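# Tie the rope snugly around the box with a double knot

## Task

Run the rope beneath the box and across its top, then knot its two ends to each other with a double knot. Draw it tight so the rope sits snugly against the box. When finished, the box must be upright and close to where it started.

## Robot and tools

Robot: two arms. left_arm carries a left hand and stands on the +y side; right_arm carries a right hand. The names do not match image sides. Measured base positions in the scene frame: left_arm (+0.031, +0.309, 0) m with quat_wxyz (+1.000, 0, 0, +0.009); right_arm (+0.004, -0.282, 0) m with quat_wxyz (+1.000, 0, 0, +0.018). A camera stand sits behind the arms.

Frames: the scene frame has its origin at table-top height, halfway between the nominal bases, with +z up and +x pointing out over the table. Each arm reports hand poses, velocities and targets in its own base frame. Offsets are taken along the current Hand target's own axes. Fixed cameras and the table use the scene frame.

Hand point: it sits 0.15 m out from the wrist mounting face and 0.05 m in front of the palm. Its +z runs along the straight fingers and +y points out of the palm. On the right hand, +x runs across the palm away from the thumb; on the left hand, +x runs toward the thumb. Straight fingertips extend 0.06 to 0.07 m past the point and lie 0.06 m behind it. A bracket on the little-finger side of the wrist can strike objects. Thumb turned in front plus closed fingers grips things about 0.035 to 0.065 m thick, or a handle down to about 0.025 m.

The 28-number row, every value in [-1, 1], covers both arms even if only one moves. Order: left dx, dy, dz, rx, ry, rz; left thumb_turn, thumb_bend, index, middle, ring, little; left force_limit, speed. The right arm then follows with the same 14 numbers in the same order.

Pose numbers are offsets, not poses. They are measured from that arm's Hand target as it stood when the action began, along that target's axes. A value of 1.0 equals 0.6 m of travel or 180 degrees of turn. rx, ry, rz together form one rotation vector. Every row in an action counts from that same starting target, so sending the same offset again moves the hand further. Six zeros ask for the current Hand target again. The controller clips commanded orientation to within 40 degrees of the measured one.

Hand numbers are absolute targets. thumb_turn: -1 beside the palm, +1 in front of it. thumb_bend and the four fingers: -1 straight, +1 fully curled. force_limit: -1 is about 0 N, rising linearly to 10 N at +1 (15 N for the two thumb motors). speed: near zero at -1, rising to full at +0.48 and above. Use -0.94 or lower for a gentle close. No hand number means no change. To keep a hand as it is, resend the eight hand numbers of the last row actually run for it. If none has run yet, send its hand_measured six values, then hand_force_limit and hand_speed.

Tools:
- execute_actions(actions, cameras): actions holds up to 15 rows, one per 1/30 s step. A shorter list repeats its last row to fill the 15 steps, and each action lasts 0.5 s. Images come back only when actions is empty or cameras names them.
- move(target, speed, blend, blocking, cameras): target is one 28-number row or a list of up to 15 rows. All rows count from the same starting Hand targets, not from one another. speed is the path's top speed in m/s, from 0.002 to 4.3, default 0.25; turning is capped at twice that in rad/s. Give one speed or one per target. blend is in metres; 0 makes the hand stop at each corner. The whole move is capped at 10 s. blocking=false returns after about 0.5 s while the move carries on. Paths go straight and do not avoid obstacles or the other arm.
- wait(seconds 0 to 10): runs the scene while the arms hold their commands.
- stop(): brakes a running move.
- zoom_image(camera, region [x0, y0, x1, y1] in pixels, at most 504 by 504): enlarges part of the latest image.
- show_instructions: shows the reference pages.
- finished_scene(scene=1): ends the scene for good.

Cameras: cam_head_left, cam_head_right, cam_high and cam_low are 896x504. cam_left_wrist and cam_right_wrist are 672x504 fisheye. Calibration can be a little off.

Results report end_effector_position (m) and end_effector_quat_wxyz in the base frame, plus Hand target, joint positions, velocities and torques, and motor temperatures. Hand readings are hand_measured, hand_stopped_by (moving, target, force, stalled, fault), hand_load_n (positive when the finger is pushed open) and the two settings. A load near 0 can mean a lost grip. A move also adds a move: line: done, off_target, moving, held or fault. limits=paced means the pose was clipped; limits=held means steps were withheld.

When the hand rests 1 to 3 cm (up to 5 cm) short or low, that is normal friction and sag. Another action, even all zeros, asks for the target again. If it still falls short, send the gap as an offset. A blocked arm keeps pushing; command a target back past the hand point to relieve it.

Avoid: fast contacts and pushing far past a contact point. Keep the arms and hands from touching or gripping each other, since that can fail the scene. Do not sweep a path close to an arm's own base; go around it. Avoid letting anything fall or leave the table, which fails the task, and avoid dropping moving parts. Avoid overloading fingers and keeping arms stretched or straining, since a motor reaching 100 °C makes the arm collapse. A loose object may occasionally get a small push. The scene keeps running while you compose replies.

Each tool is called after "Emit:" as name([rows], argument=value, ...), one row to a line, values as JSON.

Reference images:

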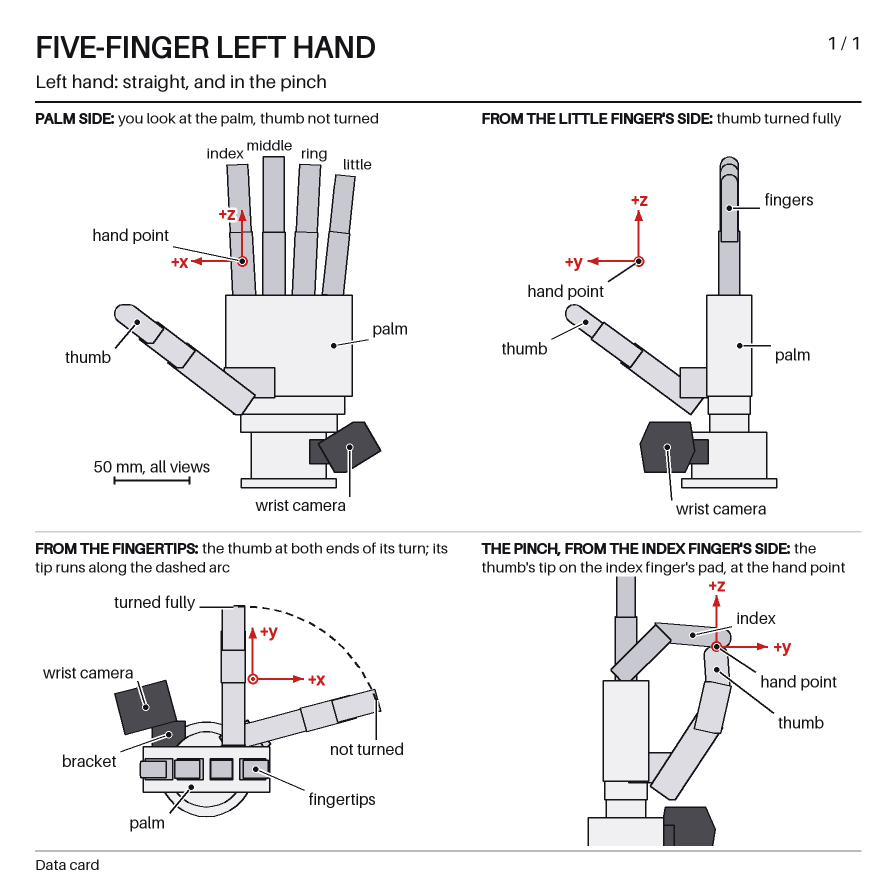

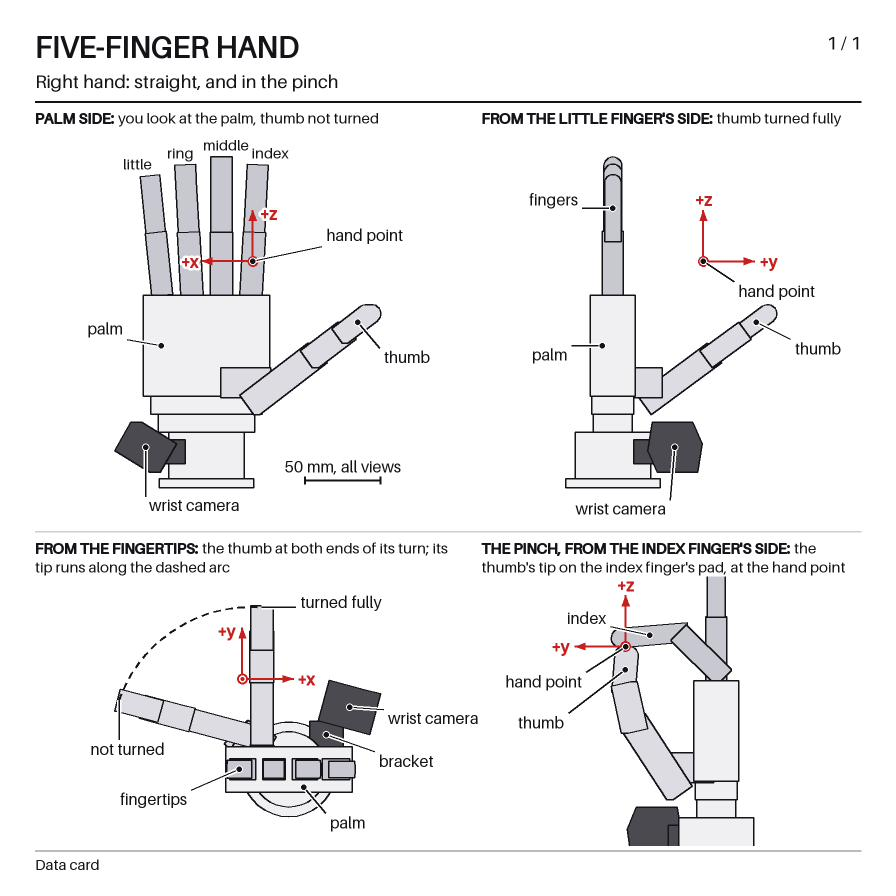

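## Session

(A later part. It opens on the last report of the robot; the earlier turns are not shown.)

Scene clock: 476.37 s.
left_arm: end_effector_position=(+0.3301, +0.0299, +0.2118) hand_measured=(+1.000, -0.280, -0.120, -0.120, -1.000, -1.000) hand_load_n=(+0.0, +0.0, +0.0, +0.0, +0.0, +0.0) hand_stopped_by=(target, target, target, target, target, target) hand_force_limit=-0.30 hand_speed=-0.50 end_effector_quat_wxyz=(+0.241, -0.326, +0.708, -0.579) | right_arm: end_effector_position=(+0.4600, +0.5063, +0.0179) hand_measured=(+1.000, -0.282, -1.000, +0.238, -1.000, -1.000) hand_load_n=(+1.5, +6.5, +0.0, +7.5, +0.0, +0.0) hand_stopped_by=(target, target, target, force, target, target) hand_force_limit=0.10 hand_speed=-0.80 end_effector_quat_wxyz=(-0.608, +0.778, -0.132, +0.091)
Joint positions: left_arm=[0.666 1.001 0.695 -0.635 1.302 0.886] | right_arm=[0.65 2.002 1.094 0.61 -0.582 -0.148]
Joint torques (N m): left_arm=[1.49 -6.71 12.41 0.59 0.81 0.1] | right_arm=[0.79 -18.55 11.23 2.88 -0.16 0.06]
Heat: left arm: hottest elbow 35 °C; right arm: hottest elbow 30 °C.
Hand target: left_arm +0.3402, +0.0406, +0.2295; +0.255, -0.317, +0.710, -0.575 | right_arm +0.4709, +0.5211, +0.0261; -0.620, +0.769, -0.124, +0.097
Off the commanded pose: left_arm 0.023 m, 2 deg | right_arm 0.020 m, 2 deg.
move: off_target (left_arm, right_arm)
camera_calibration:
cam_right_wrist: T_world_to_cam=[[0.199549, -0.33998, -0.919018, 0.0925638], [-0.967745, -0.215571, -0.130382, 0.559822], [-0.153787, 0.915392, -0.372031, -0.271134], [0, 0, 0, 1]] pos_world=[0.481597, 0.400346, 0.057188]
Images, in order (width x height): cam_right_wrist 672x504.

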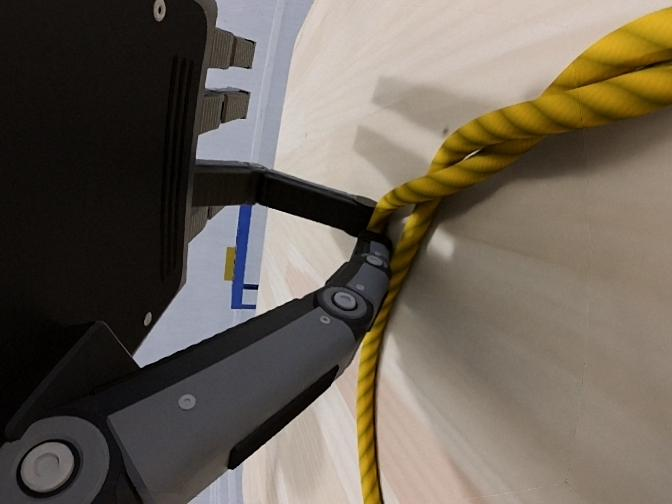

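Emit:
move([
  [0,0,0,0,0,0,1,-0.28,-0.12,-0.12,-1,-1,-0.3,-0.5,0,0,0,0,0,0,1,-0.28,-1,-0.12,-1,-1,-0.3,-0.5],
  [0,0,0,0,0,0,1,-0.28,-0.12,-0.12,-1,-1,-0.3,-0.5,0.0,-0.098,-0.0213,0,0,0,1,-0.28,-1,-0.12,-1,-1,-0.3,-0.5],
], speed=0.06, cameras=["cam_right_wrist", "cam_left_wrist"])

Scene clock: 478.83 s.
left_arm: end_effector_position=(+0.3301, +0.0299, +0.2118) hand_measured=(+1.000, -0.280, -0.120, -0.120, -1.000, -1.000) hand_load_n=(+0.0, +0.0, +0.0, +0.0, +0.5, +0.0) hand_stopped_by=(target, target, target, target, target, target) hand_force_limit=-0.30 hand_speed=-0.50 end_effector_quat_wxyz=(+0.241, -0.326, +0.708, -0.579) | right_arm: end_effector_position=(+0.4610, +0.5070, +0.0631) hand_measured=(+1.000, -0.280, -1.000, -0.120, -1.000, -1.000) hand_load_n=(+0.0, +0.0, +0.0, +0.0, +0.0, +0.0) hand_stopped_by=(target, target, target, target, target, target) hand_force_limit=-0.30 hand_speed=-0.50 end_effector_quat_wxyz=(-0.608, +0.778, -0.132, +0.091)
Joint positions: left_arm=[0.666 1.001 0.695 -0.635 1.302 0.886] | right_arm=[0.65 1.911 1.11 0.504 -0.582 -0.148]
Joint torques (N m): left_arm=[1.49 -6.71 12.41 0.59 0.82 0.1] | right_arm=[0.79 -20.84 12.26 1.81 -0.17 0.06]
Heat: left arm: hottest elbow 36 °C; right arm: hottest elbow 30 °C.
Hand target: left_arm +0.3402, +0.0406, +0.2295; +0.255, -0.317, +0.710, -0.575 | right_arm +0.4711, +0.5210, +0.0861; -0.620, +0.769, -0.124, +0.097
Off the commanded pose: left_arm 0.023 m, 2 deg | right_arm 0.029 m, 2 deg.
move: off_target (left_arm, right_arm)
camera_calibration:
cam_left_wrist: T_world_to_cam=[[0.0343722, -0.306283, 0.95132, -0.201556], [-0.950512, -0.304116, -0.0635689, 0.34272], [0.308782, -0.902056, -0.301579, 0.104288], [0, 0, 0, 1]] pos_world=[0.300485, 0.136567, 0.244982]
cam_right_wrist: T_world_to_cam=[[0.199549, -0.33998, -0.919018, 0.134234], [-0.967745, -0.215571, -0.130382, 0.566847], [-0.153787, 0.915392, -0.372031, -0.254768], [0, 0, 0, 1]] pos_world=[0.482597, 0.401046, 0.102488]
Images, in order (width x height): cam_left_wrist 672x504, cam_right_wrist 672x504.

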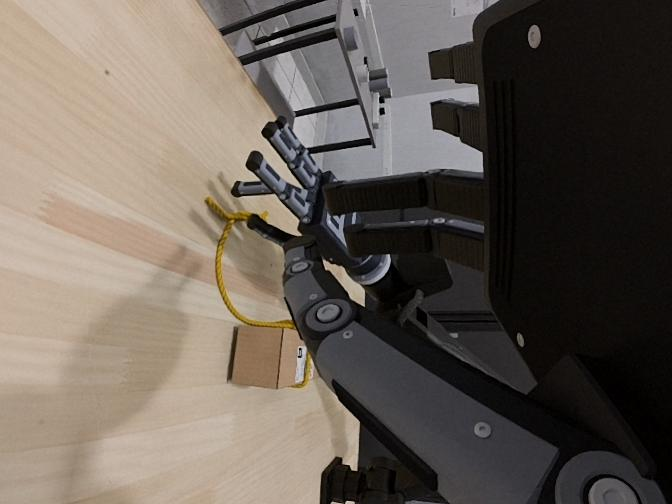

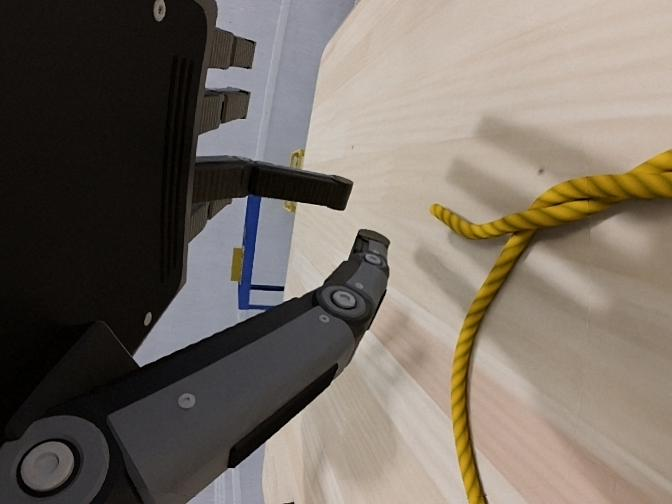

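Emit:
zoom_image(camera="cam_right_wrist", region=[410, 130, 672, 330])

Emit:
zoom_image(camera="cam_left_wrist", region=[190, 170, 310, 270])

Scaled by 1.924 from the camera's 672x504 image, which has a finer 960x720 frame.

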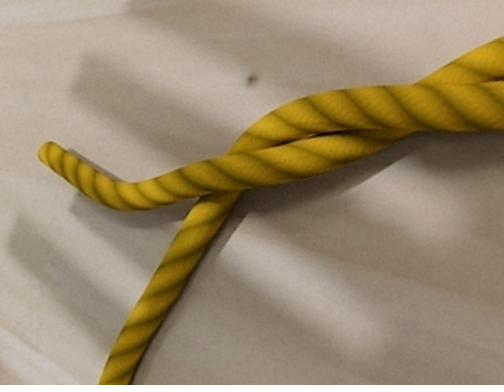

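Scaled by 4.200 from the camera's 672x504 image, which has a finer 960x720 frame.

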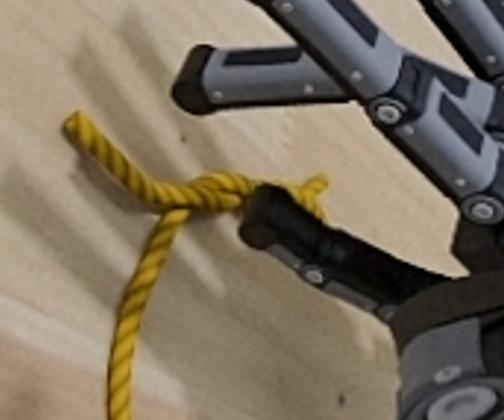

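Emit:
move([
  [0,0,0,0,0,0,1,-0.28,-0.12,-0.12,-1,-1,-0.3,-0.5,0.0,-0.0652,-0.0142,0,0,0,1,-0.28,-1,-0.12,-1,-1,-0.3,-0.5],
  [0,0,0,0,0,0,1,-0.28,-0.12,-0.12,-1,-1,-0.3,-0.5,0.1548,-0.0693,-0.3422,0,-0.1249,-0.0272,1,-0.28,-1,-0.12,-1,-1,-0.3,-0.5],
  [0.0567,0.1493,0.3353,0,-0.2010,-0.0430,1,-0.28,-0.12,-0.12,-1,-1,-0.3,-0.5,0.1548,-0.0693,-0.3422,0,-0.1249,-0.0272,1,-0.28,-1,-0.12,-1,-1,-0.3,-0.5],
], speed=0.25, blend=[0.03, 0.05, 0], cameras=["all"])

Scene clock: 483.23 s.
left_arm: end_effector_position=(+0.4475, -0.0998, +0.0981) hand_measured=(+1.000, -0.280, -0.120, -0.120, -1.000, -1.000) hand_load_n=(+0.0, +0.0, +0.0, +0.0, +0.0, +0.0) hand_stopped_by=(target, target, target, target, target, target) hand_force_limit=-0.30 hand_speed=-0.50 end_effector_quat_wxyz=(+0.424, -0.528, +0.577, -0.457) | right_arm: end_effector_position=(+0.4838, +0.3052, +0.1614) hand_measured=(+1.000, -0.280, -1.000, -0.120, -1.000, -1.000) hand_load_n=(+0.0, +0.0, +0.0, +0.0, +0.0, +0.0) hand_stopped_by=(target, target, target, target, target, target) hand_force_limit=-0.30 hand_speed=-0.50 end_effector_quat_wxyz=(-0.627, +0.778, +0.021, -0.039)
Joint positions: left_arm=[-0.196 1.243 0.364 0.653 -0.111 -0.019] | right_arm=[0.243 1.768 1.314 -0.503 -1.309 -0.906]
Joint torques (N m): left_arm=[-0.15 -8.41 6.69 2.56 -0.17 -0.06] | right_arm=[0.32 -17.49 13.83 1.01 -0.53 -0.11]
Heat: left arm: hottest elbow 36 °C; right arm: hottest elbow 31 °C.
Hand target: left_arm +0.4497, -0.1040, +0.1001; +0.424, -0.526, +0.573, -0.464 | right_arm +0.5002, +0.3098, +0.1704; -0.627, +0.778, +0.032, -0.028
Off the commanded pose: left_arm 0.005 m, 1 deg | right_arm 0.019 m, 2 deg.
move: off_target (right_arm); blend cut to 0.0198 m at target 1
camera_calibration:
cam_left_wrist: T_world_to_cam=[[0.217559, -0.263865, 0.939704, -0.213821], [-0.571035, -0.81521, -0.0967021, 0.190027], [0.791572, -0.515565, -0.328033, -0.258217], [0, 0, 0, 1]] pos_world=[0.359428, -0.0346355, 0.134601]
cam_right_wrist: T_world_to_cam=[[0.300512, -0.203301, -0.931859, 0.0628414], [-0.807347, -0.574417, -0.13504, 0.590887], [-0.507822, 0.792915, -0.336754, 0.172961], [0, 0, 0, 1]] pos_world=[0.546, 0.215047, 0.196598]

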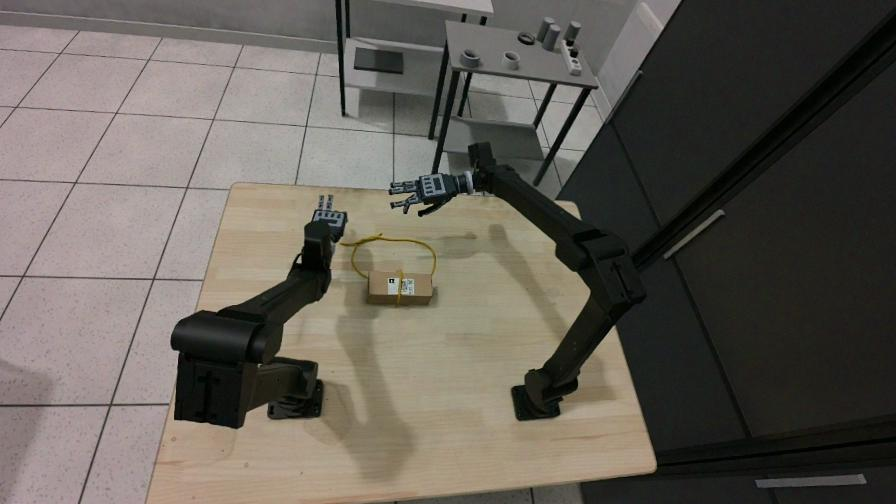

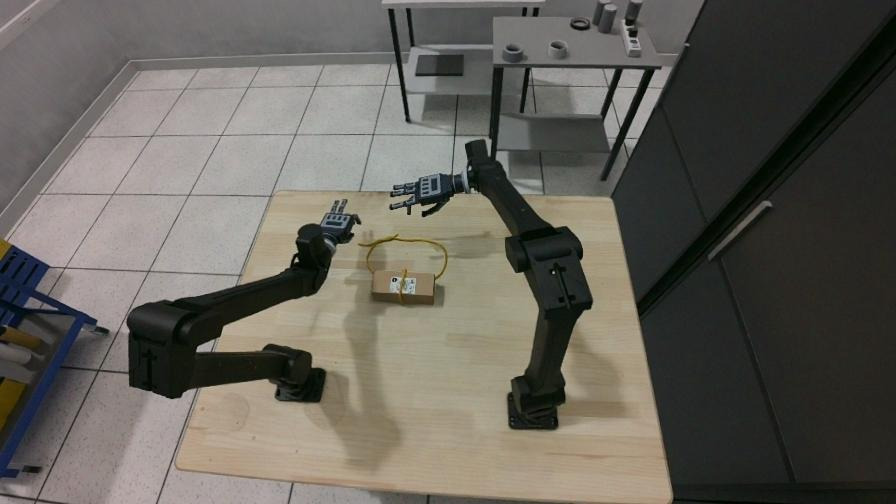

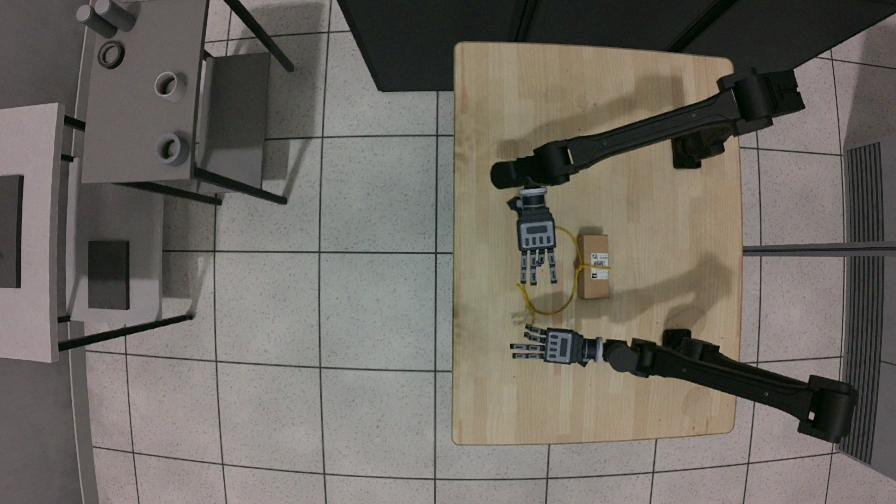

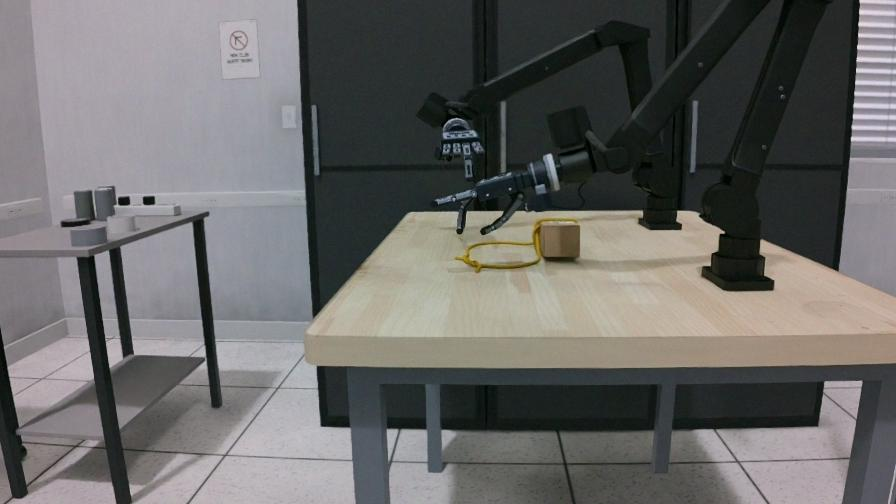

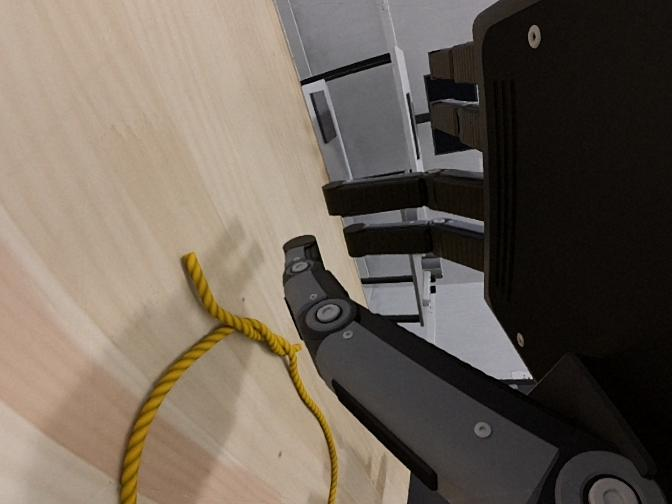

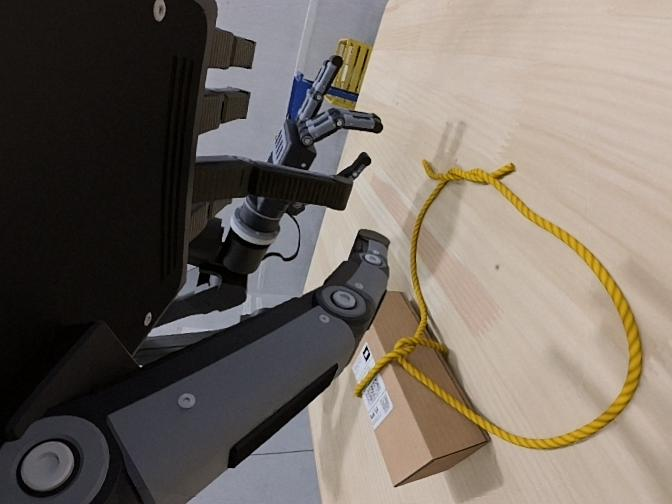

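Emit:
zoom_image(camera="cam_right_wrist", region=[400, 130, 560, 250])

Emit:
zoom_image(camera="cam_left_wrist", region=[150, 230, 350, 380])

Emit:
zoom_image(camera="cam_high", region=[500, 210, 630, 340])

Scaled by 3.150 from the camera's 672x504 image, which has a finer 960x720 frame.

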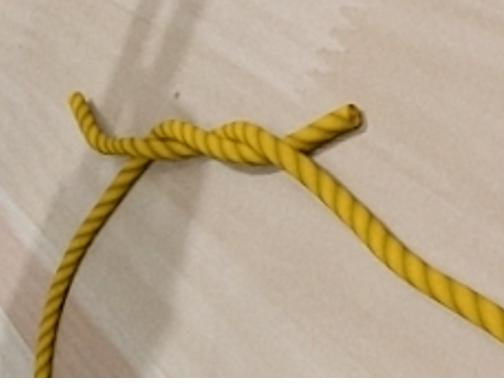

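Scaled by 2.520 from the camera's 672x504 image, which has a finer 960x720 frame.

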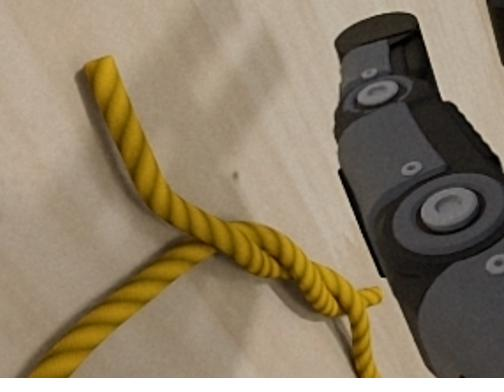

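Scaled by 3.877 from the camera's 896x504 image, which has a finer 1280x720 frame.

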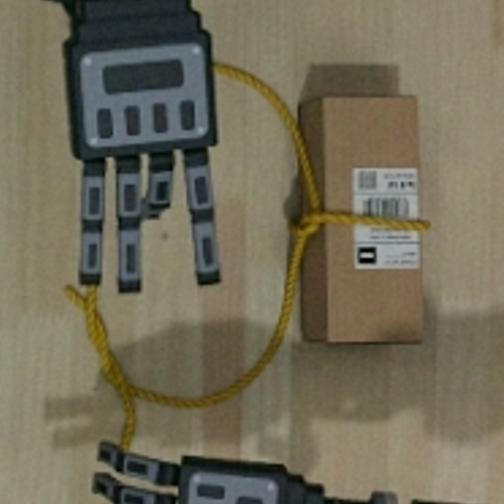

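Emit:
move([
  [-0.0953,-0.102,-0.0818,0,0,0,1,-0.28,-0.12,-0.12,-1,-1,-0.3,-0.5,0,0,0,0,0,0,1,-0.28,-1,-1,-1,-1,-0.3,-0.3],
  [-0.0953,-0.102,-0.0818,0,0,0,1,-0.28,-0.12,-0.12,-1,-1,-0.3,-0.5,0.0487,0.1573,0.181,0,0.1086,0.0237,1,-0.28,-1,-1,-1,-1,-0.3,-0.3],
], speed=0.2, blend=[0.03, 0], cameras=["cam_right_wrist", "cam_left_wrist"])

Scene clock: 489.63 s.
left_arm: end_effector_position=(+0.4113, -0.0473, +0.1535) hand_measured=(+1.000, -0.280, -0.120, -0.120, -1.000, -1.000) hand_load_n=(+0.0, +0.0, +0.0, +0.0, +0.0, +0.0) hand_stopped_by=(target, target, target, target, target, target) hand_force_limit=-0.30 hand_speed=-0.50 end_effector_quat_wxyz=(-0.414, +0.532, -0.577, +0.460) | right_arm: end_effector_position=(+0.5255, +0.3946, +0.0644) hand_measured=(+1.000, -0.280, -1.000, -1.000, -1.000, -1.000) hand_load_n=(+0.0, +0.0, +0.0, +0.0, -0.5, +0.0) hand_stopped_by=(target, target, target, target, target, target) hand_force_limit=-0.30 hand_speed=-0.30 end_effector_quat_wxyz=(-0.623, +0.771, -0.101, +0.086)
Joint positions: left_arm=[0.003 0.899 0.364 0.299 0.093 0.01] | right_arm=[0.402 1.922 1.121 0.467 -0.873 -0.267]
Joint torques (N m): left_arm=[1.44 -6.71 10.85 1.5 0.13 0.1] | right_arm=[0.91 -18.78 7.79 2.76 -0.08 0.1]
Heat: left arm: hottest elbow 35 °C; right arm: hottest elbow 31 °C.
Hand target: left_arm +0.4196, -0.0439, +0.1700; -0.424, +0.526, -0.573, +0.464 | right_arm +0.5214, +0.3981, +0.0548; -0.622, +0.772, -0.104, +0.081
Off the commanded pose: left_arm 0.019 m, 2 deg | right_arm 0.011 m, 1 deg.
move: off_target (left_arm, right_arm); blend cut to 0 m at target 1
camera_calibration:
cam_left_wrist: T_world_to_cam=[[0.227751, -0.24935, 0.941251, -0.247882], [-0.577225, -0.813067, -0.0757232, 0.216946], [0.784182, -0.526068, -0.329108, -0.181537], [0, 0, 0, 1]] pos_world=[0.32404, 0.0190817, 0.190002]
cam_right_wrist: T_world_to_cam=[[0.250976, -0.302672, -0.919457, 0.0426573], [-0.94866, -0.265801, -0.171449, 0.617589], [-0.192499, 0.915281, -0.353842, -0.122303], [0, 0, 0, 1]] pos_world=[0.551633, 0.289009, 0.101831]
Images, in order (width x height): cam_left_wrist 672x504, cam_right_wrist 672x504.

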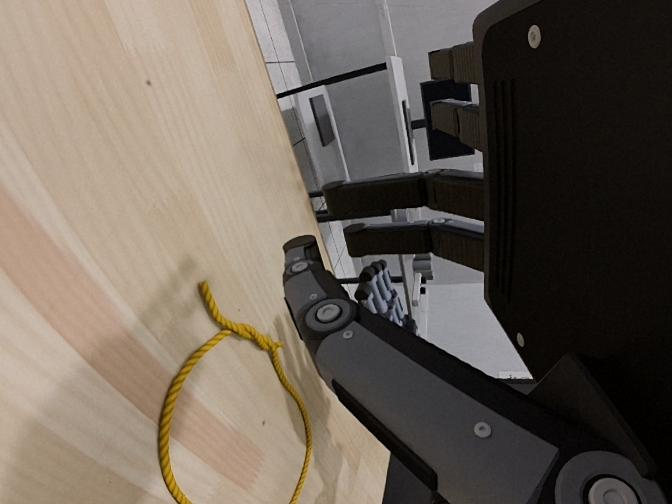

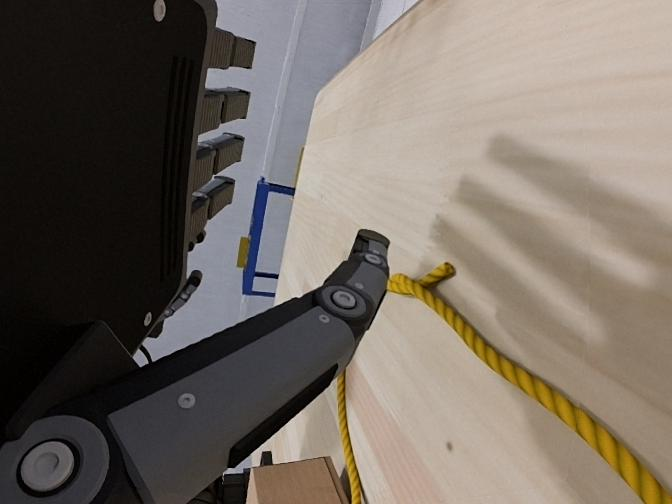

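Emit:
zoom_image(camera="cam_right_wrist", region=[370, 220, 530, 380])

Scaled by 3.150 from the camera's 672x504 image, which has a finer 960x720 frame.

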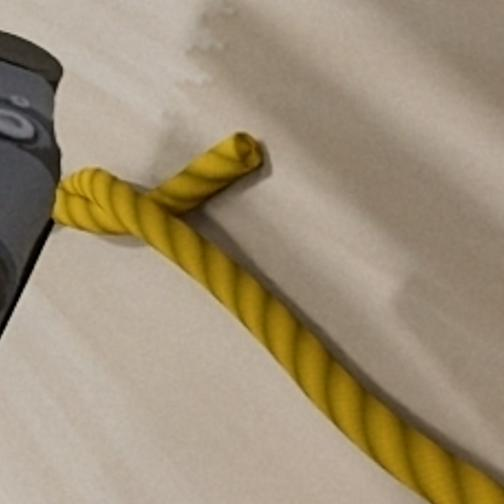

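Emit:
move(target=[0,0,0,0,0,0,1,-0.28,-0.12,-0.12,-1,-1,-0.3,-0.5,-0.0185,0.045,0.0235,0,0,0,1,-0.28,-1,-0.12,-1,-1,-0.3,-0.3], speed=0.08, cameras=["cam_right_wrist"])

Scene clock: 491.33 s.
left_arm: end_effector_position=(+0.4113, -0.0473, +0.1535) hand_measured=(+1.000, -0.280, -0.120, -0.120, -1.000, -1.000) hand_load_n=(+0.0, +0.0, +0.0, +0.0, +0.0, +0.0) hand_stopped_by=(target, target, target, target, target, target) hand_force_limit=-0.30 hand_speed=-0.50 end_effector_quat_wxyz=(-0.414, +0.532, -0.577, +0.460) | right_arm: end_effector_position=(+0.5169, +0.4032, +0.0324) hand_measured=(+1.000, -0.280, -1.000, -0.120, -1.000, -1.000) hand_load_n=(+0.0, +0.0, +0.0, +0.0, +0.0, +0.0) hand_stopped_by=(target, target, target, target, target, target) hand_force_limit=-0.30 hand_speed=-0.30 end_effector_quat_wxyz=(-0.621, +0.772, -0.104, +0.085)
Joint positions: left_arm=[0.003 0.899 0.364 0.299 0.093 0.01] | right_arm=[0.423 1.978 1.097 0.551 -0.85 -0.255]
Joint torques (N m): left_arm=[1.44 -6.71 10.84 1.5 0.13 0.1] | right_arm=[1.2 -19.19 7.56 2.82 -0.06 0.08]
Heat: left arm: hottest elbow 35 °C; right arm: hottest elbow 31 °C.
Hand target: left_arm +0.4196, -0.0439, +0.1700; -0.424, +0.526, -0.573, +0.464 | right_arm +0.5128, +0.4088, +0.0257; -0.622, +0.772, -0.104, +0.081
Off the commanded pose: left_arm 0.019 m, 2 deg | right_arm 0.010 m, 0 deg.
move: off_target (left_arm)
camera_calibration:
cam_right_wrist: T_world_to_cam=[[0.244637, -0.305515, -0.920225, 0.0223415], [-0.950512, -0.263026, -0.165364, 0.605877], [-0.191522, 0.915138, -0.354742, -0.143509], [0, 0, 0, 1]] pos_world=[0.542942, 0.297518, 0.0698405]
Images, in order (width x height): cam_right_wrist 672x504.

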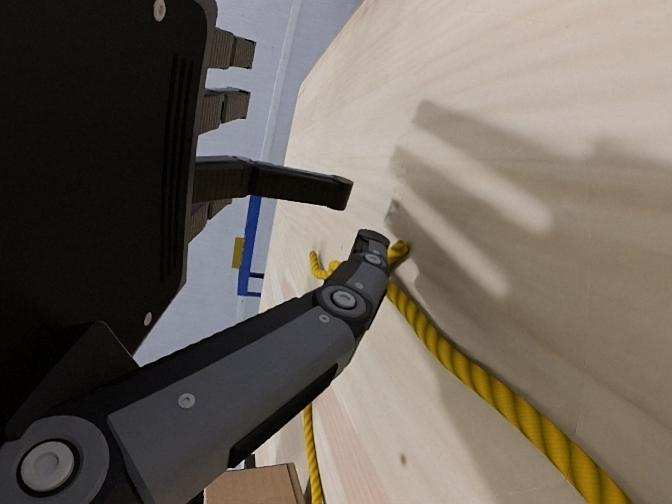

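Emit:
move(target=[0,0,0,0,0,0,1,-0.28,-0.12,-0.12,-1,-1,-0.3,-0.5,0.0012,0.0248,0.0075,0,0,0,1,-0.28,-1,-0.12,-1,-1,-0.3,-0.3], speed=0.05, cameras=["cam_right_wrist"])

Scene clock: 492.53 s.
left_arm: end_effector_position=(+0.4113, -0.0473, +0.1535) hand_measured=(+1.000, -0.280, -0.120, -0.120, -1.000, -1.000) hand_load_n=(+0.0, +0.0, +0.0, +0.0, +0.0, +0.0) hand_stopped_by=(target, target, target, target, target, target) hand_force_limit=-0.30 hand_speed=-0.50 end_effector_quat_wxyz=(-0.414, +0.532, -0.577, +0.460) | right_arm: end_effector_position=(+0.5175, +0.4034, +0.0173) hand_measured=(+1.000, -0.280, -1.000, -0.120, -1.000, -1.000) hand_load_n=(+0.0, +0.0, -0.5, +0.0, +0.0, +0.0) hand_stopped_by=(target, target, target, target, target, target) hand_force_limit=-0.30 hand_speed=-0.30 end_effector_quat_wxyz=(-0.621, +0.772, -0.104, +0.085)
Joint positions: left_arm=[0.003 0.899 0.364 0.299 0.093 0.01] | right_arm=[0.423 2.011 1.097 0.584 -0.85 -0.254]
Joint torques (N m): left_arm=[1.49 -6.65 10.84 1.5 0.14 0.1] | right_arm=[1.2 -19.08 7.56 2.77 -0.06 0.08]
Heat: left arm: hottest elbow 35 °C; right arm: hottest elbow 31 °C.
Hand target: left_arm +0.4196, -0.0439, +0.1700; -0.424, +0.526, -0.573, +0.464 | right_arm +0.5137, +0.4098, +0.0103; -0.622, +0.772, -0.103, +0.081
Off the commanded pose: left_arm 0.019 m, 2 deg | right_arm 0.010 m, 0 deg.
move: off_target (left_arm)
camera_calibration:
cam_right_wrist: T_world_to_cam=[[0.243448, -0.305623, -0.920504, 0.00896339], [-0.95092, -0.262112, -0.164466, 0.603889], [-0.191011, 0.915364, -0.354433, -0.149332], [0, 0, 0, 1]] pos_world=[0.543544, 0.297719, 0.0546422]
Images, in order (width x height): cam_right_wrist 672x504.

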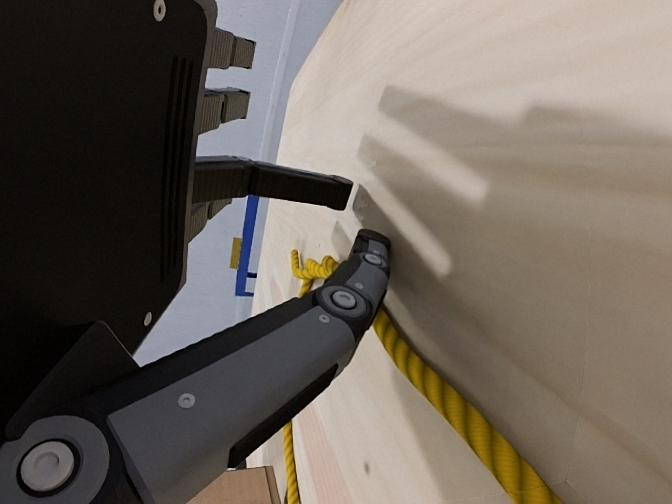

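Emit:
move(target=[0,0,0,0,0,0,1,-0.28,-0.12,-0.12,-1,-1,-0.3,-0.5,0,0,0,0,0,0,1,-0.28,-1,0.36,-1,-1,-0.2,-0.8], speed=0.05, cameras=["cam_right_wrist", "cam_left_wrist"])

Scene clock: 493.60 s.
left_arm: end_effector_position=(+0.4113, -0.0473, +0.1535) hand_measured=(+1.000, -0.280, -0.120, -0.120, -1.000, -1.000) hand_load_n=(+0.0, +0.0, +0.0, +0.5, +0.0, -0.5) hand_stopped_by=(target, target, target, target, target, target) hand_force_limit=-0.30 hand_speed=-0.50 end_effector_quat_wxyz=(-0.414, +0.532, -0.577, +0.460) | right_arm: end_effector_position=(+0.5175, +0.4034, +0.0173) hand_measured=(+1.000, -0.280, -1.000, +0.284, -1.000, -1.000) hand_load_n=(+0.0, +1.0, -0.5, +4.5, +0.0, +0.0) hand_stopped_by=(target, target, target, force, target, target) hand_force_limit=-0.20 hand_speed=-0.80 end_effector_quat_wxyz=(-0.621, +0.772, -0.104, +0.085)
Joint positions: left_arm=[0.003 0.899 0.364 0.299 0.093 0.01] | right_arm=[0.423 2.011 1.097 0.584 -0.85 -0.254]
Joint torques (N m): left_arm=[1.44 -6.65 10.84 1.48 0.14 0.1] | right_arm=[1.2 -19.08 7.6 2.77 -0.08 0.09]
Heat: left arm: hottest elbow 35 °C; right arm: hottest elbow 31 °C.
Hand target: left_arm +0.4196, -0.0439, +0.1700; -0.424, +0.526, -0.573, +0.464 | right_arm +0.5137, +0.4098, +0.0103; -0.622, +0.772, -0.103, +0.081
Off the commanded pose: left_arm 0.019 m, 2 deg | right_arm 0.010 m, 0 deg.
move: off_target (left_arm)
camera_calibration:
cam_left_wrist: T_world_to_cam=[[0.227751, -0.24935, 0.941251, -0.247882], [-0.577225, -0.813067, -0.0757232, 0.216946], [0.784182, -0.526068, -0.329108, -0.181537], [0, 0, 0, 1]] pos_world=[0.32404, 0.0190817, 0.190002]
cam_right_wrist: T_world_to_cam=[[0.243448, -0.305623, -0.920504, 0.00896339], [-0.95092, -0.262112, -0.164466, 0.603889], [-0.191011, 0.915364, -0.354433, -0.149332], [0, 0, 0, 1]] pos_world=[0.543544, 0.297719, 0.0546422]
Images, in order (width x height): cam_left_wrist 672x504, cam_right_wrist 672x504.

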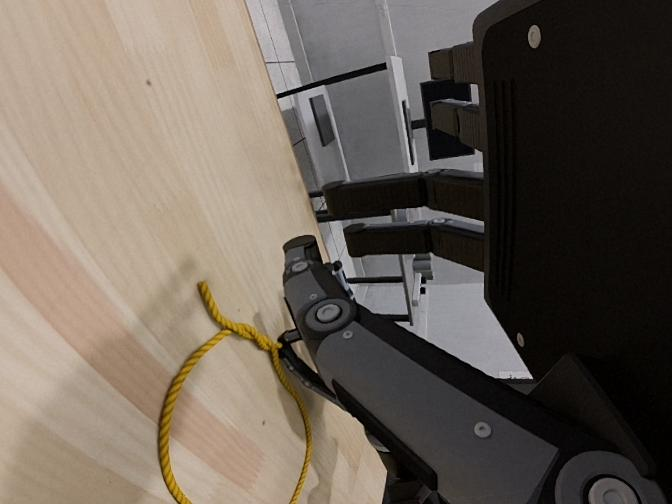

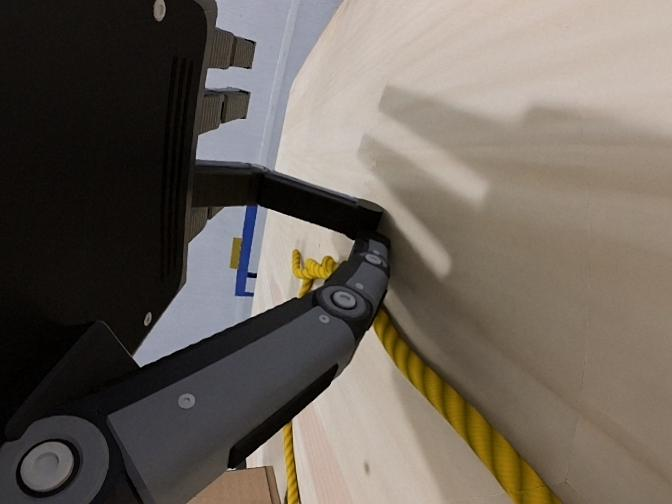

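Emit:
move([
  [0,0,0,0,0,0,1,-0.28,-0.12,-0.12,-1,-1,-0.3,-0.5,0,0,0,0,0,0,1,-0.28,-1,0.42,-1,-1,0.1,-0.8],
  [0,0,0,0,0,0,1,-0.28,-0.12,-0.12,-1,-1,-0.3,-0.5,0,-0.0570,-0.0125,0,0,0,1,-0.28,-1,0.42,-1,-1,0.1,-0.8],
], speed=0.05, cameras=["cam_right_wrist", "cam_left_wrist"])

Scene clock: 495.67 s.
left_arm: end_effector_position=(+0.4113, -0.0473, +0.1535) hand_measured=(+1.000, -0.280, -0.120, -0.120, -1.000, -1.000) hand_load_n=(+0.0, +0.0, +0.0, +0.0, +0.0, +0.0) hand_stopped_by=(target, target, target, target, target, target) hand_force_limit=-0.30 hand_speed=-0.50 end_effector_quat_wxyz=(-0.414, +0.532, -0.577, +0.460) | right_arm: end_effector_position=(+0.5168, +0.4031, +0.0411) hand_measured=(+1.000, -0.280, -1.000, +0.296, -1.000, -1.000) hand_load_n=(+0.0, +2.0, +0.0, +9.0, +0.0, +0.0) hand_stopped_by=(target, target, target, force, target, target) hand_force_limit=0.10 hand_speed=-0.80 end_effector_quat_wxyz=(-0.622, +0.771, -0.104, +0.086)
Joint positions: left_arm=[0.003 0.899 0.364 0.299 0.093 0.01] | right_arm=[0.423 1.96 1.097 0.536 -0.85 -0.253]
Joint torques (N m): left_arm=[1.44 -6.71 10.84 1.5 0.14 0.1] | right_arm=[1.38 -20.78 8.44 1.55 -0.06 0.08]
Heat: left arm: hottest elbow 35 °C; right arm: hottest elbow 31 °C.
Hand target: left_arm +0.4196, -0.0439, +0.1700; -0.424, +0.526, -0.573, +0.464 | right_arm +0.5138, +0.4097, +0.0451; -0.622, +0.772, -0.103, +0.081
Off the commanded pose: left_arm 0.019 m, 2 deg | right_arm 0.008 m, 1 deg.
move: off_target (left_arm)
camera_calibration:
cam_left_wrist: T_world_to_cam=[[0.227751, -0.24935, 0.941251, -0.247882], [-0.577225, -0.813067, -0.0757232, 0.216946], [0.784182, -0.526068, -0.329108, -0.181537], [0, 0, 0, 1]] pos_world=[0.32404, 0.0190817, 0.190002]
cam_right_wrist: T_world_to_cam=[[0.245319, -0.304341, -0.920432, 0.0295017], [-0.950619, -0.261707, -0.166831, 0.60675], [-0.19011, 0.915907, -0.353514, -0.141551], [0, 0, 0, 1]] pos_world=[0.542641, 0.297417, 0.0783387]
Images, in order (width x height): cam_left_wrist 672x504, cam_right_wrist 672x504.

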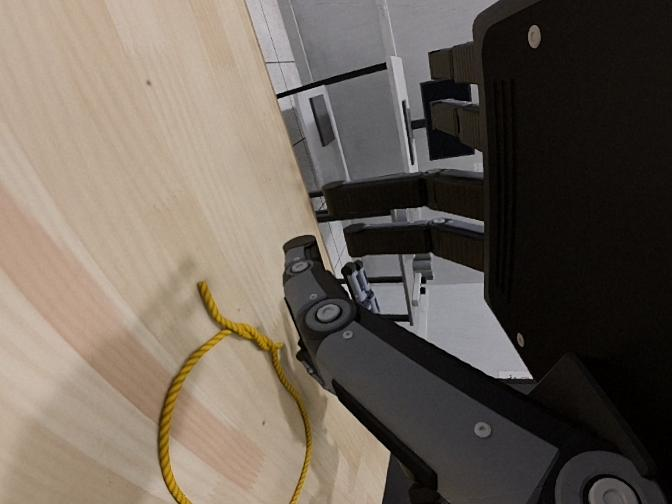

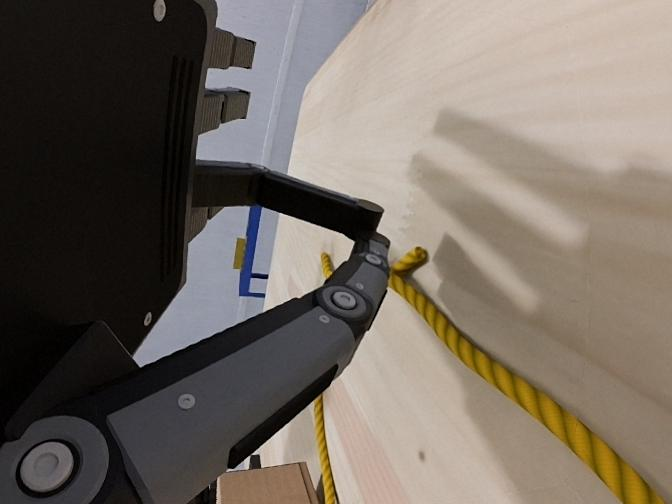

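Emit:
zoom_image(camera="cam_right_wrist", region=[360, 210, 500, 350])

Scaled by 3.600 from the camera's 672x504 image, which has a finer 960x720 frame.

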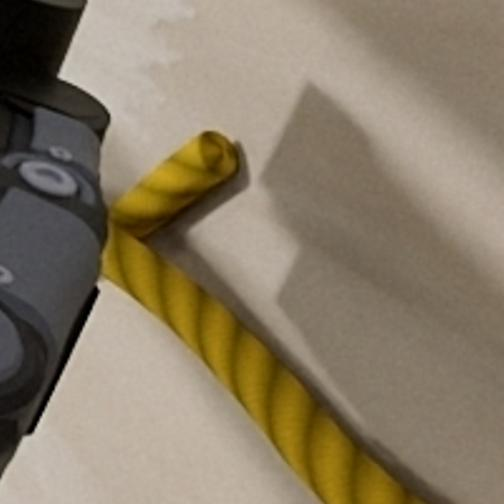

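Emit:
move(target=[0,0,0,0,0,0,1,-0.28,-0.12,-0.12,-1,-1,-0.3,-0.5,-0.0092,0.06,-0.0005,0,0,0,1,-0.28,-1,-1,-1,-1,-0.3,-0.1], speed=0.06, cameras=["cam_right_wrist"])

Scene clock: 498.30 s.
left_arm: end_effector_position=(+0.4113, -0.0473, +0.1535) hand_measured=(+1.000, -0.280, -0.120, -0.120, -1.000, -1.000) hand_load_n=(+0.0, +0.0, -0.5, +0.0, +0.0, +0.0) hand_stopped_by=(target, target, target, target, target, target) hand_force_limit=-0.30 hand_speed=-0.50 end_effector_quat_wxyz=(-0.414, +0.532, -0.577, +0.460) | right_arm: end_effector_position=(+0.5101, +0.4001, +0.0172) hand_measured=(+1.000, -0.280, -1.000, -1.000, -1.000, -1.000) hand_load_n=(+0.5, +0.0, +0.0, +0.0, +0.0, +0.0) hand_stopped_by=(target, target, target, target, target, target) hand_force_limit=-0.30 hand_speed=-0.10 end_effector_quat_wxyz=(-0.621, +0.772, -0.104, +0.085)
Joint positions: left_arm=[0.003 0.899 0.364 0.299 0.093 0.01] | right_arm=[0.423 1.998 1.071 0.597 -0.85 -0.253]
Joint torques (N m): left_arm=[1.49 -6.71 10.85 1.5 0.14 0.11] | right_arm=[1.08 -18.73 7.23 2.78 -0.23 0.04]
Heat: left arm: hottest elbow 35 °C; right arm: hottest elbow 31 °C.
Hand target: left_arm +0.4196, -0.0439, +0.1700; -0.424, +0.526, -0.573, +0.464 | right_arm +0.5063, +0.4035, +0.0101; -0.622, +0.772, -0.103, +0.081
Off the commanded pose: left_arm 0.019 m, 2 deg | right_arm 0.009 m, 0 deg.
move: off_target (left_arm)
camera_calibration:
cam_right_wrist: T_world_to_cam=[[0.242754, -0.305503, -0.920727, 0.0100386], [-0.951077, -0.261931, -0.163845, 0.595874], [-0.191112, 0.915456, -0.354141, -0.147767], [0, 0, 0, 1]] pos_world=[0.536045, 0.294419, 0.0545433]
Images, in order (width x height): cam_right_wrist 672x504.

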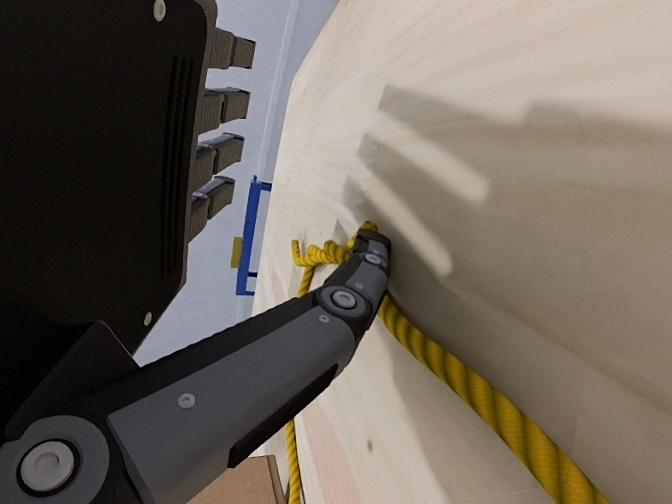

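Emit:
zoom_image(camera="cam_right_wrist", region=[280, 200, 420, 340])

Scaled by 3.600 from the camera's 672x504 image, which has a finer 960x720 frame.

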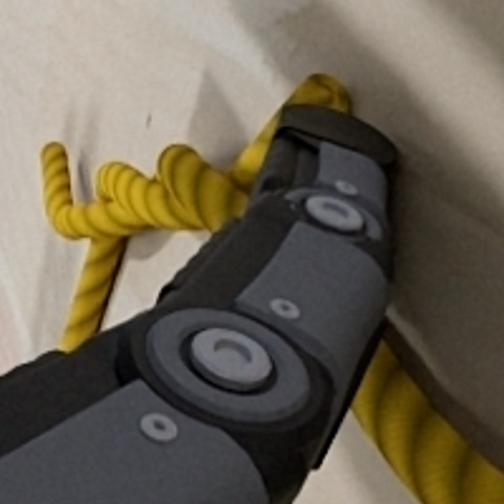

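Emit:
move([
  [0,0,0,0,0,0,1,-0.28,-0.12,-0.12,-1,-1,-0.3,-0.5,0.0173,-0.0055,0.0248,0,0,0,1,-0.28,-1,-1,-1,-1,-0.3,-0.1],
  [0,0,0,0,0,0,1,-0.28,-0.12,-0.12,-1,-1,-0.3,-0.5,-0.003,0.0,-0.003,0,0,0,1,-0.28,-1,-1,-1,-1,-0.3,-0.1],
  [0,0,0,0,0,0,1,-0.28,-0.12,-0.12,-1,-1,-0.3,-0.5,-0.04,0.0014,-0.0055,0,0,0,1,-0.28,-1,-1,-1,-1,-0.3,-0.1],
  [0,0,0,0,0,0,1,-0.28,-0.12,-0.12,-1,-1,-0.3,-0.5,-0.0403,-0.0801,-0.0233,0,0,0,1,-0.28,-1,-1,-1,-1,-0.3,-0.1],
], speed=0.06, cameras=["cam_right_wrist", "cam_left_wrist"])

Scene clock: 502.40 s.
left_arm: end_effector_position=(+0.4113, -0.0473, +0.1535) hand_measured=(+1.000, -0.280, -0.120, -0.120, -1.000, -1.000) hand_load_n=(+0.0, +0.0, +0.0, +0.0, +0.0, +0.0) hand_stopped_by=(target, target, target, target, target, target) hand_force_limit=-0.30 hand_speed=-0.50 end_effector_quat_wxyz=(-0.414, +0.532, -0.577, +0.460) | right_arm: end_effector_position=(+0.4862, +0.3999, +0.0557) hand_measured=(+1.000, -0.280, -1.000, -1.000, -1.000, -1.000) hand_load_n=(+0.0, +0.0, -0.5, -0.5, +0.0, +0.0) hand_stopped_by=(target, target, target, target, target, target) hand_force_limit=-0.30 hand_speed=-0.10 end_effector_quat_wxyz=(-0.621, +0.772, -0.105, +0.086)
Joint positions: left_arm=[0.003 0.899 0.364 0.299 0.093 0.01] | right_arm=[0.443 1.877 1.008 0.549 -0.83 -0.243]
Joint torques (N m): left_arm=[1.49 -6.71 10.84 1.5 0.14 0.1] | right_arm=[1.26 -19.66 8.34 1.66 -0.11 0.08]
Heat: left arm: hottest elbow 35 °C; right arm: hottest elbow 31 °C.
Hand target: left_arm +0.4196, -0.0439, +0.1700; -0.424, +0.526, -0.573, +0.464 | right_arm +0.4822, +0.4065, +0.0600; -0.622, +0.772, -0.103, +0.081
Off the commanded pose: left_arm 0.019 m, 2 deg | right_arm 0.009 m, 1 deg.
move: off_target (left_arm)
camera_calibration:
cam_left_wrist: T_world_to_cam=[[0.227751, -0.24935, 0.941251, -0.247882], [-0.577225, -0.813067, -0.0757232, 0.216946], [0.784182, -0.526068, -0.329108, -0.181537], [0, 0, 0, 1]] pos_world=[0.32404, 0.0190817, 0.190002]
cam_right_wrist: T_world_to_cam=[[0.244276, -0.305457, -0.92034, 0.0504388], [-0.951246, -0.25979, -0.166256, 0.578765], [-0.188311, 0.916081, -0.354025, -0.140116], [0, 0, 0, 1]] pos_world=[0.511841, 0.294122, 0.0930394]
Images, in order (width x height): cam_left_wrist 672x504, cam_right_wrist 672x504.

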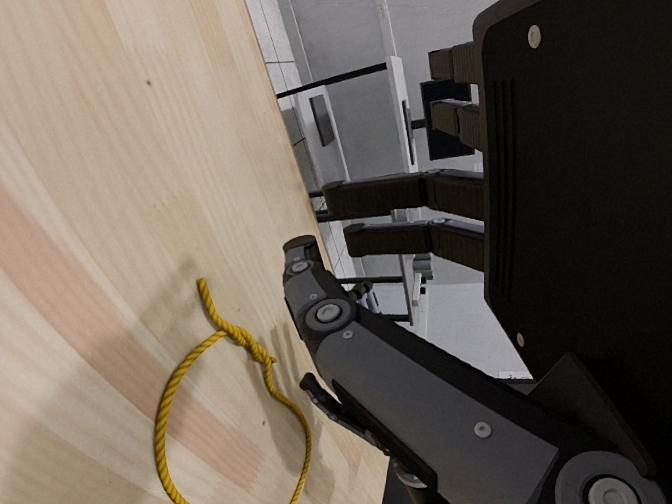

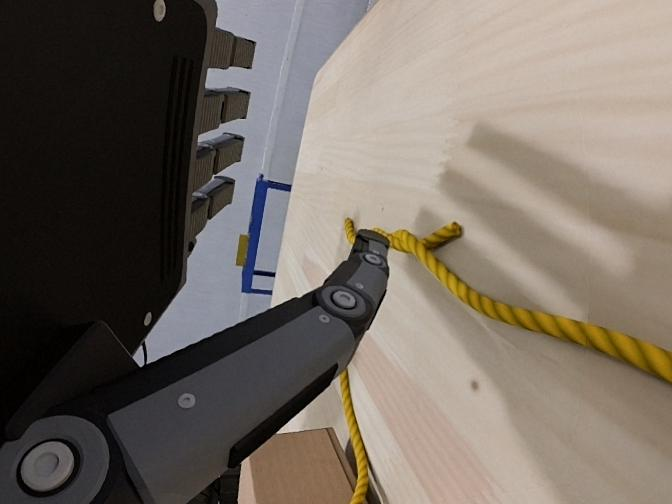

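Emit:
zoom_image(camera="cam_right_wrist", region=[380, 180, 540, 340])

Emit:
zoom_image(camera="cam_left_wrist", region=[170, 250, 330, 410])

Scaled by 3.150 from the camera's 672x504 image, which has a finer 960x720 frame.

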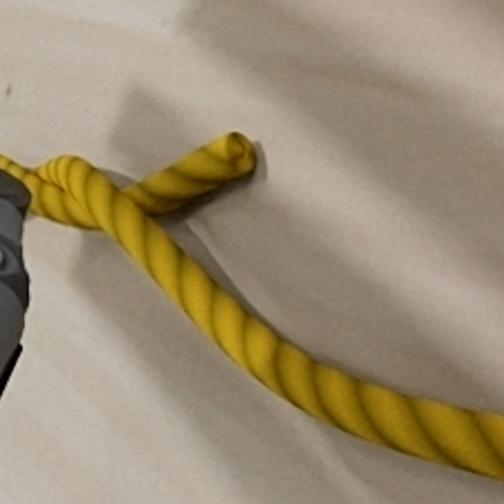

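Scaled by 3.150 from the camera's 672x504 image, which has a finer 960x720 frame.

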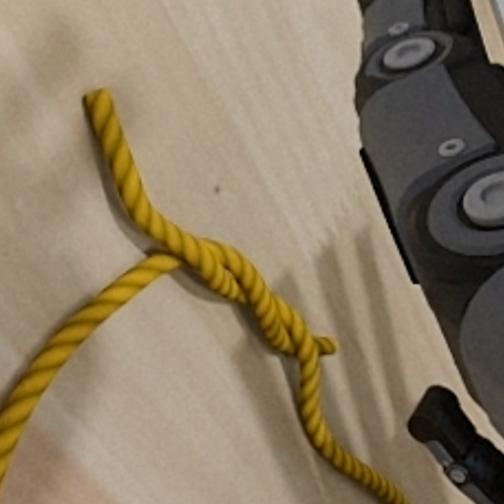

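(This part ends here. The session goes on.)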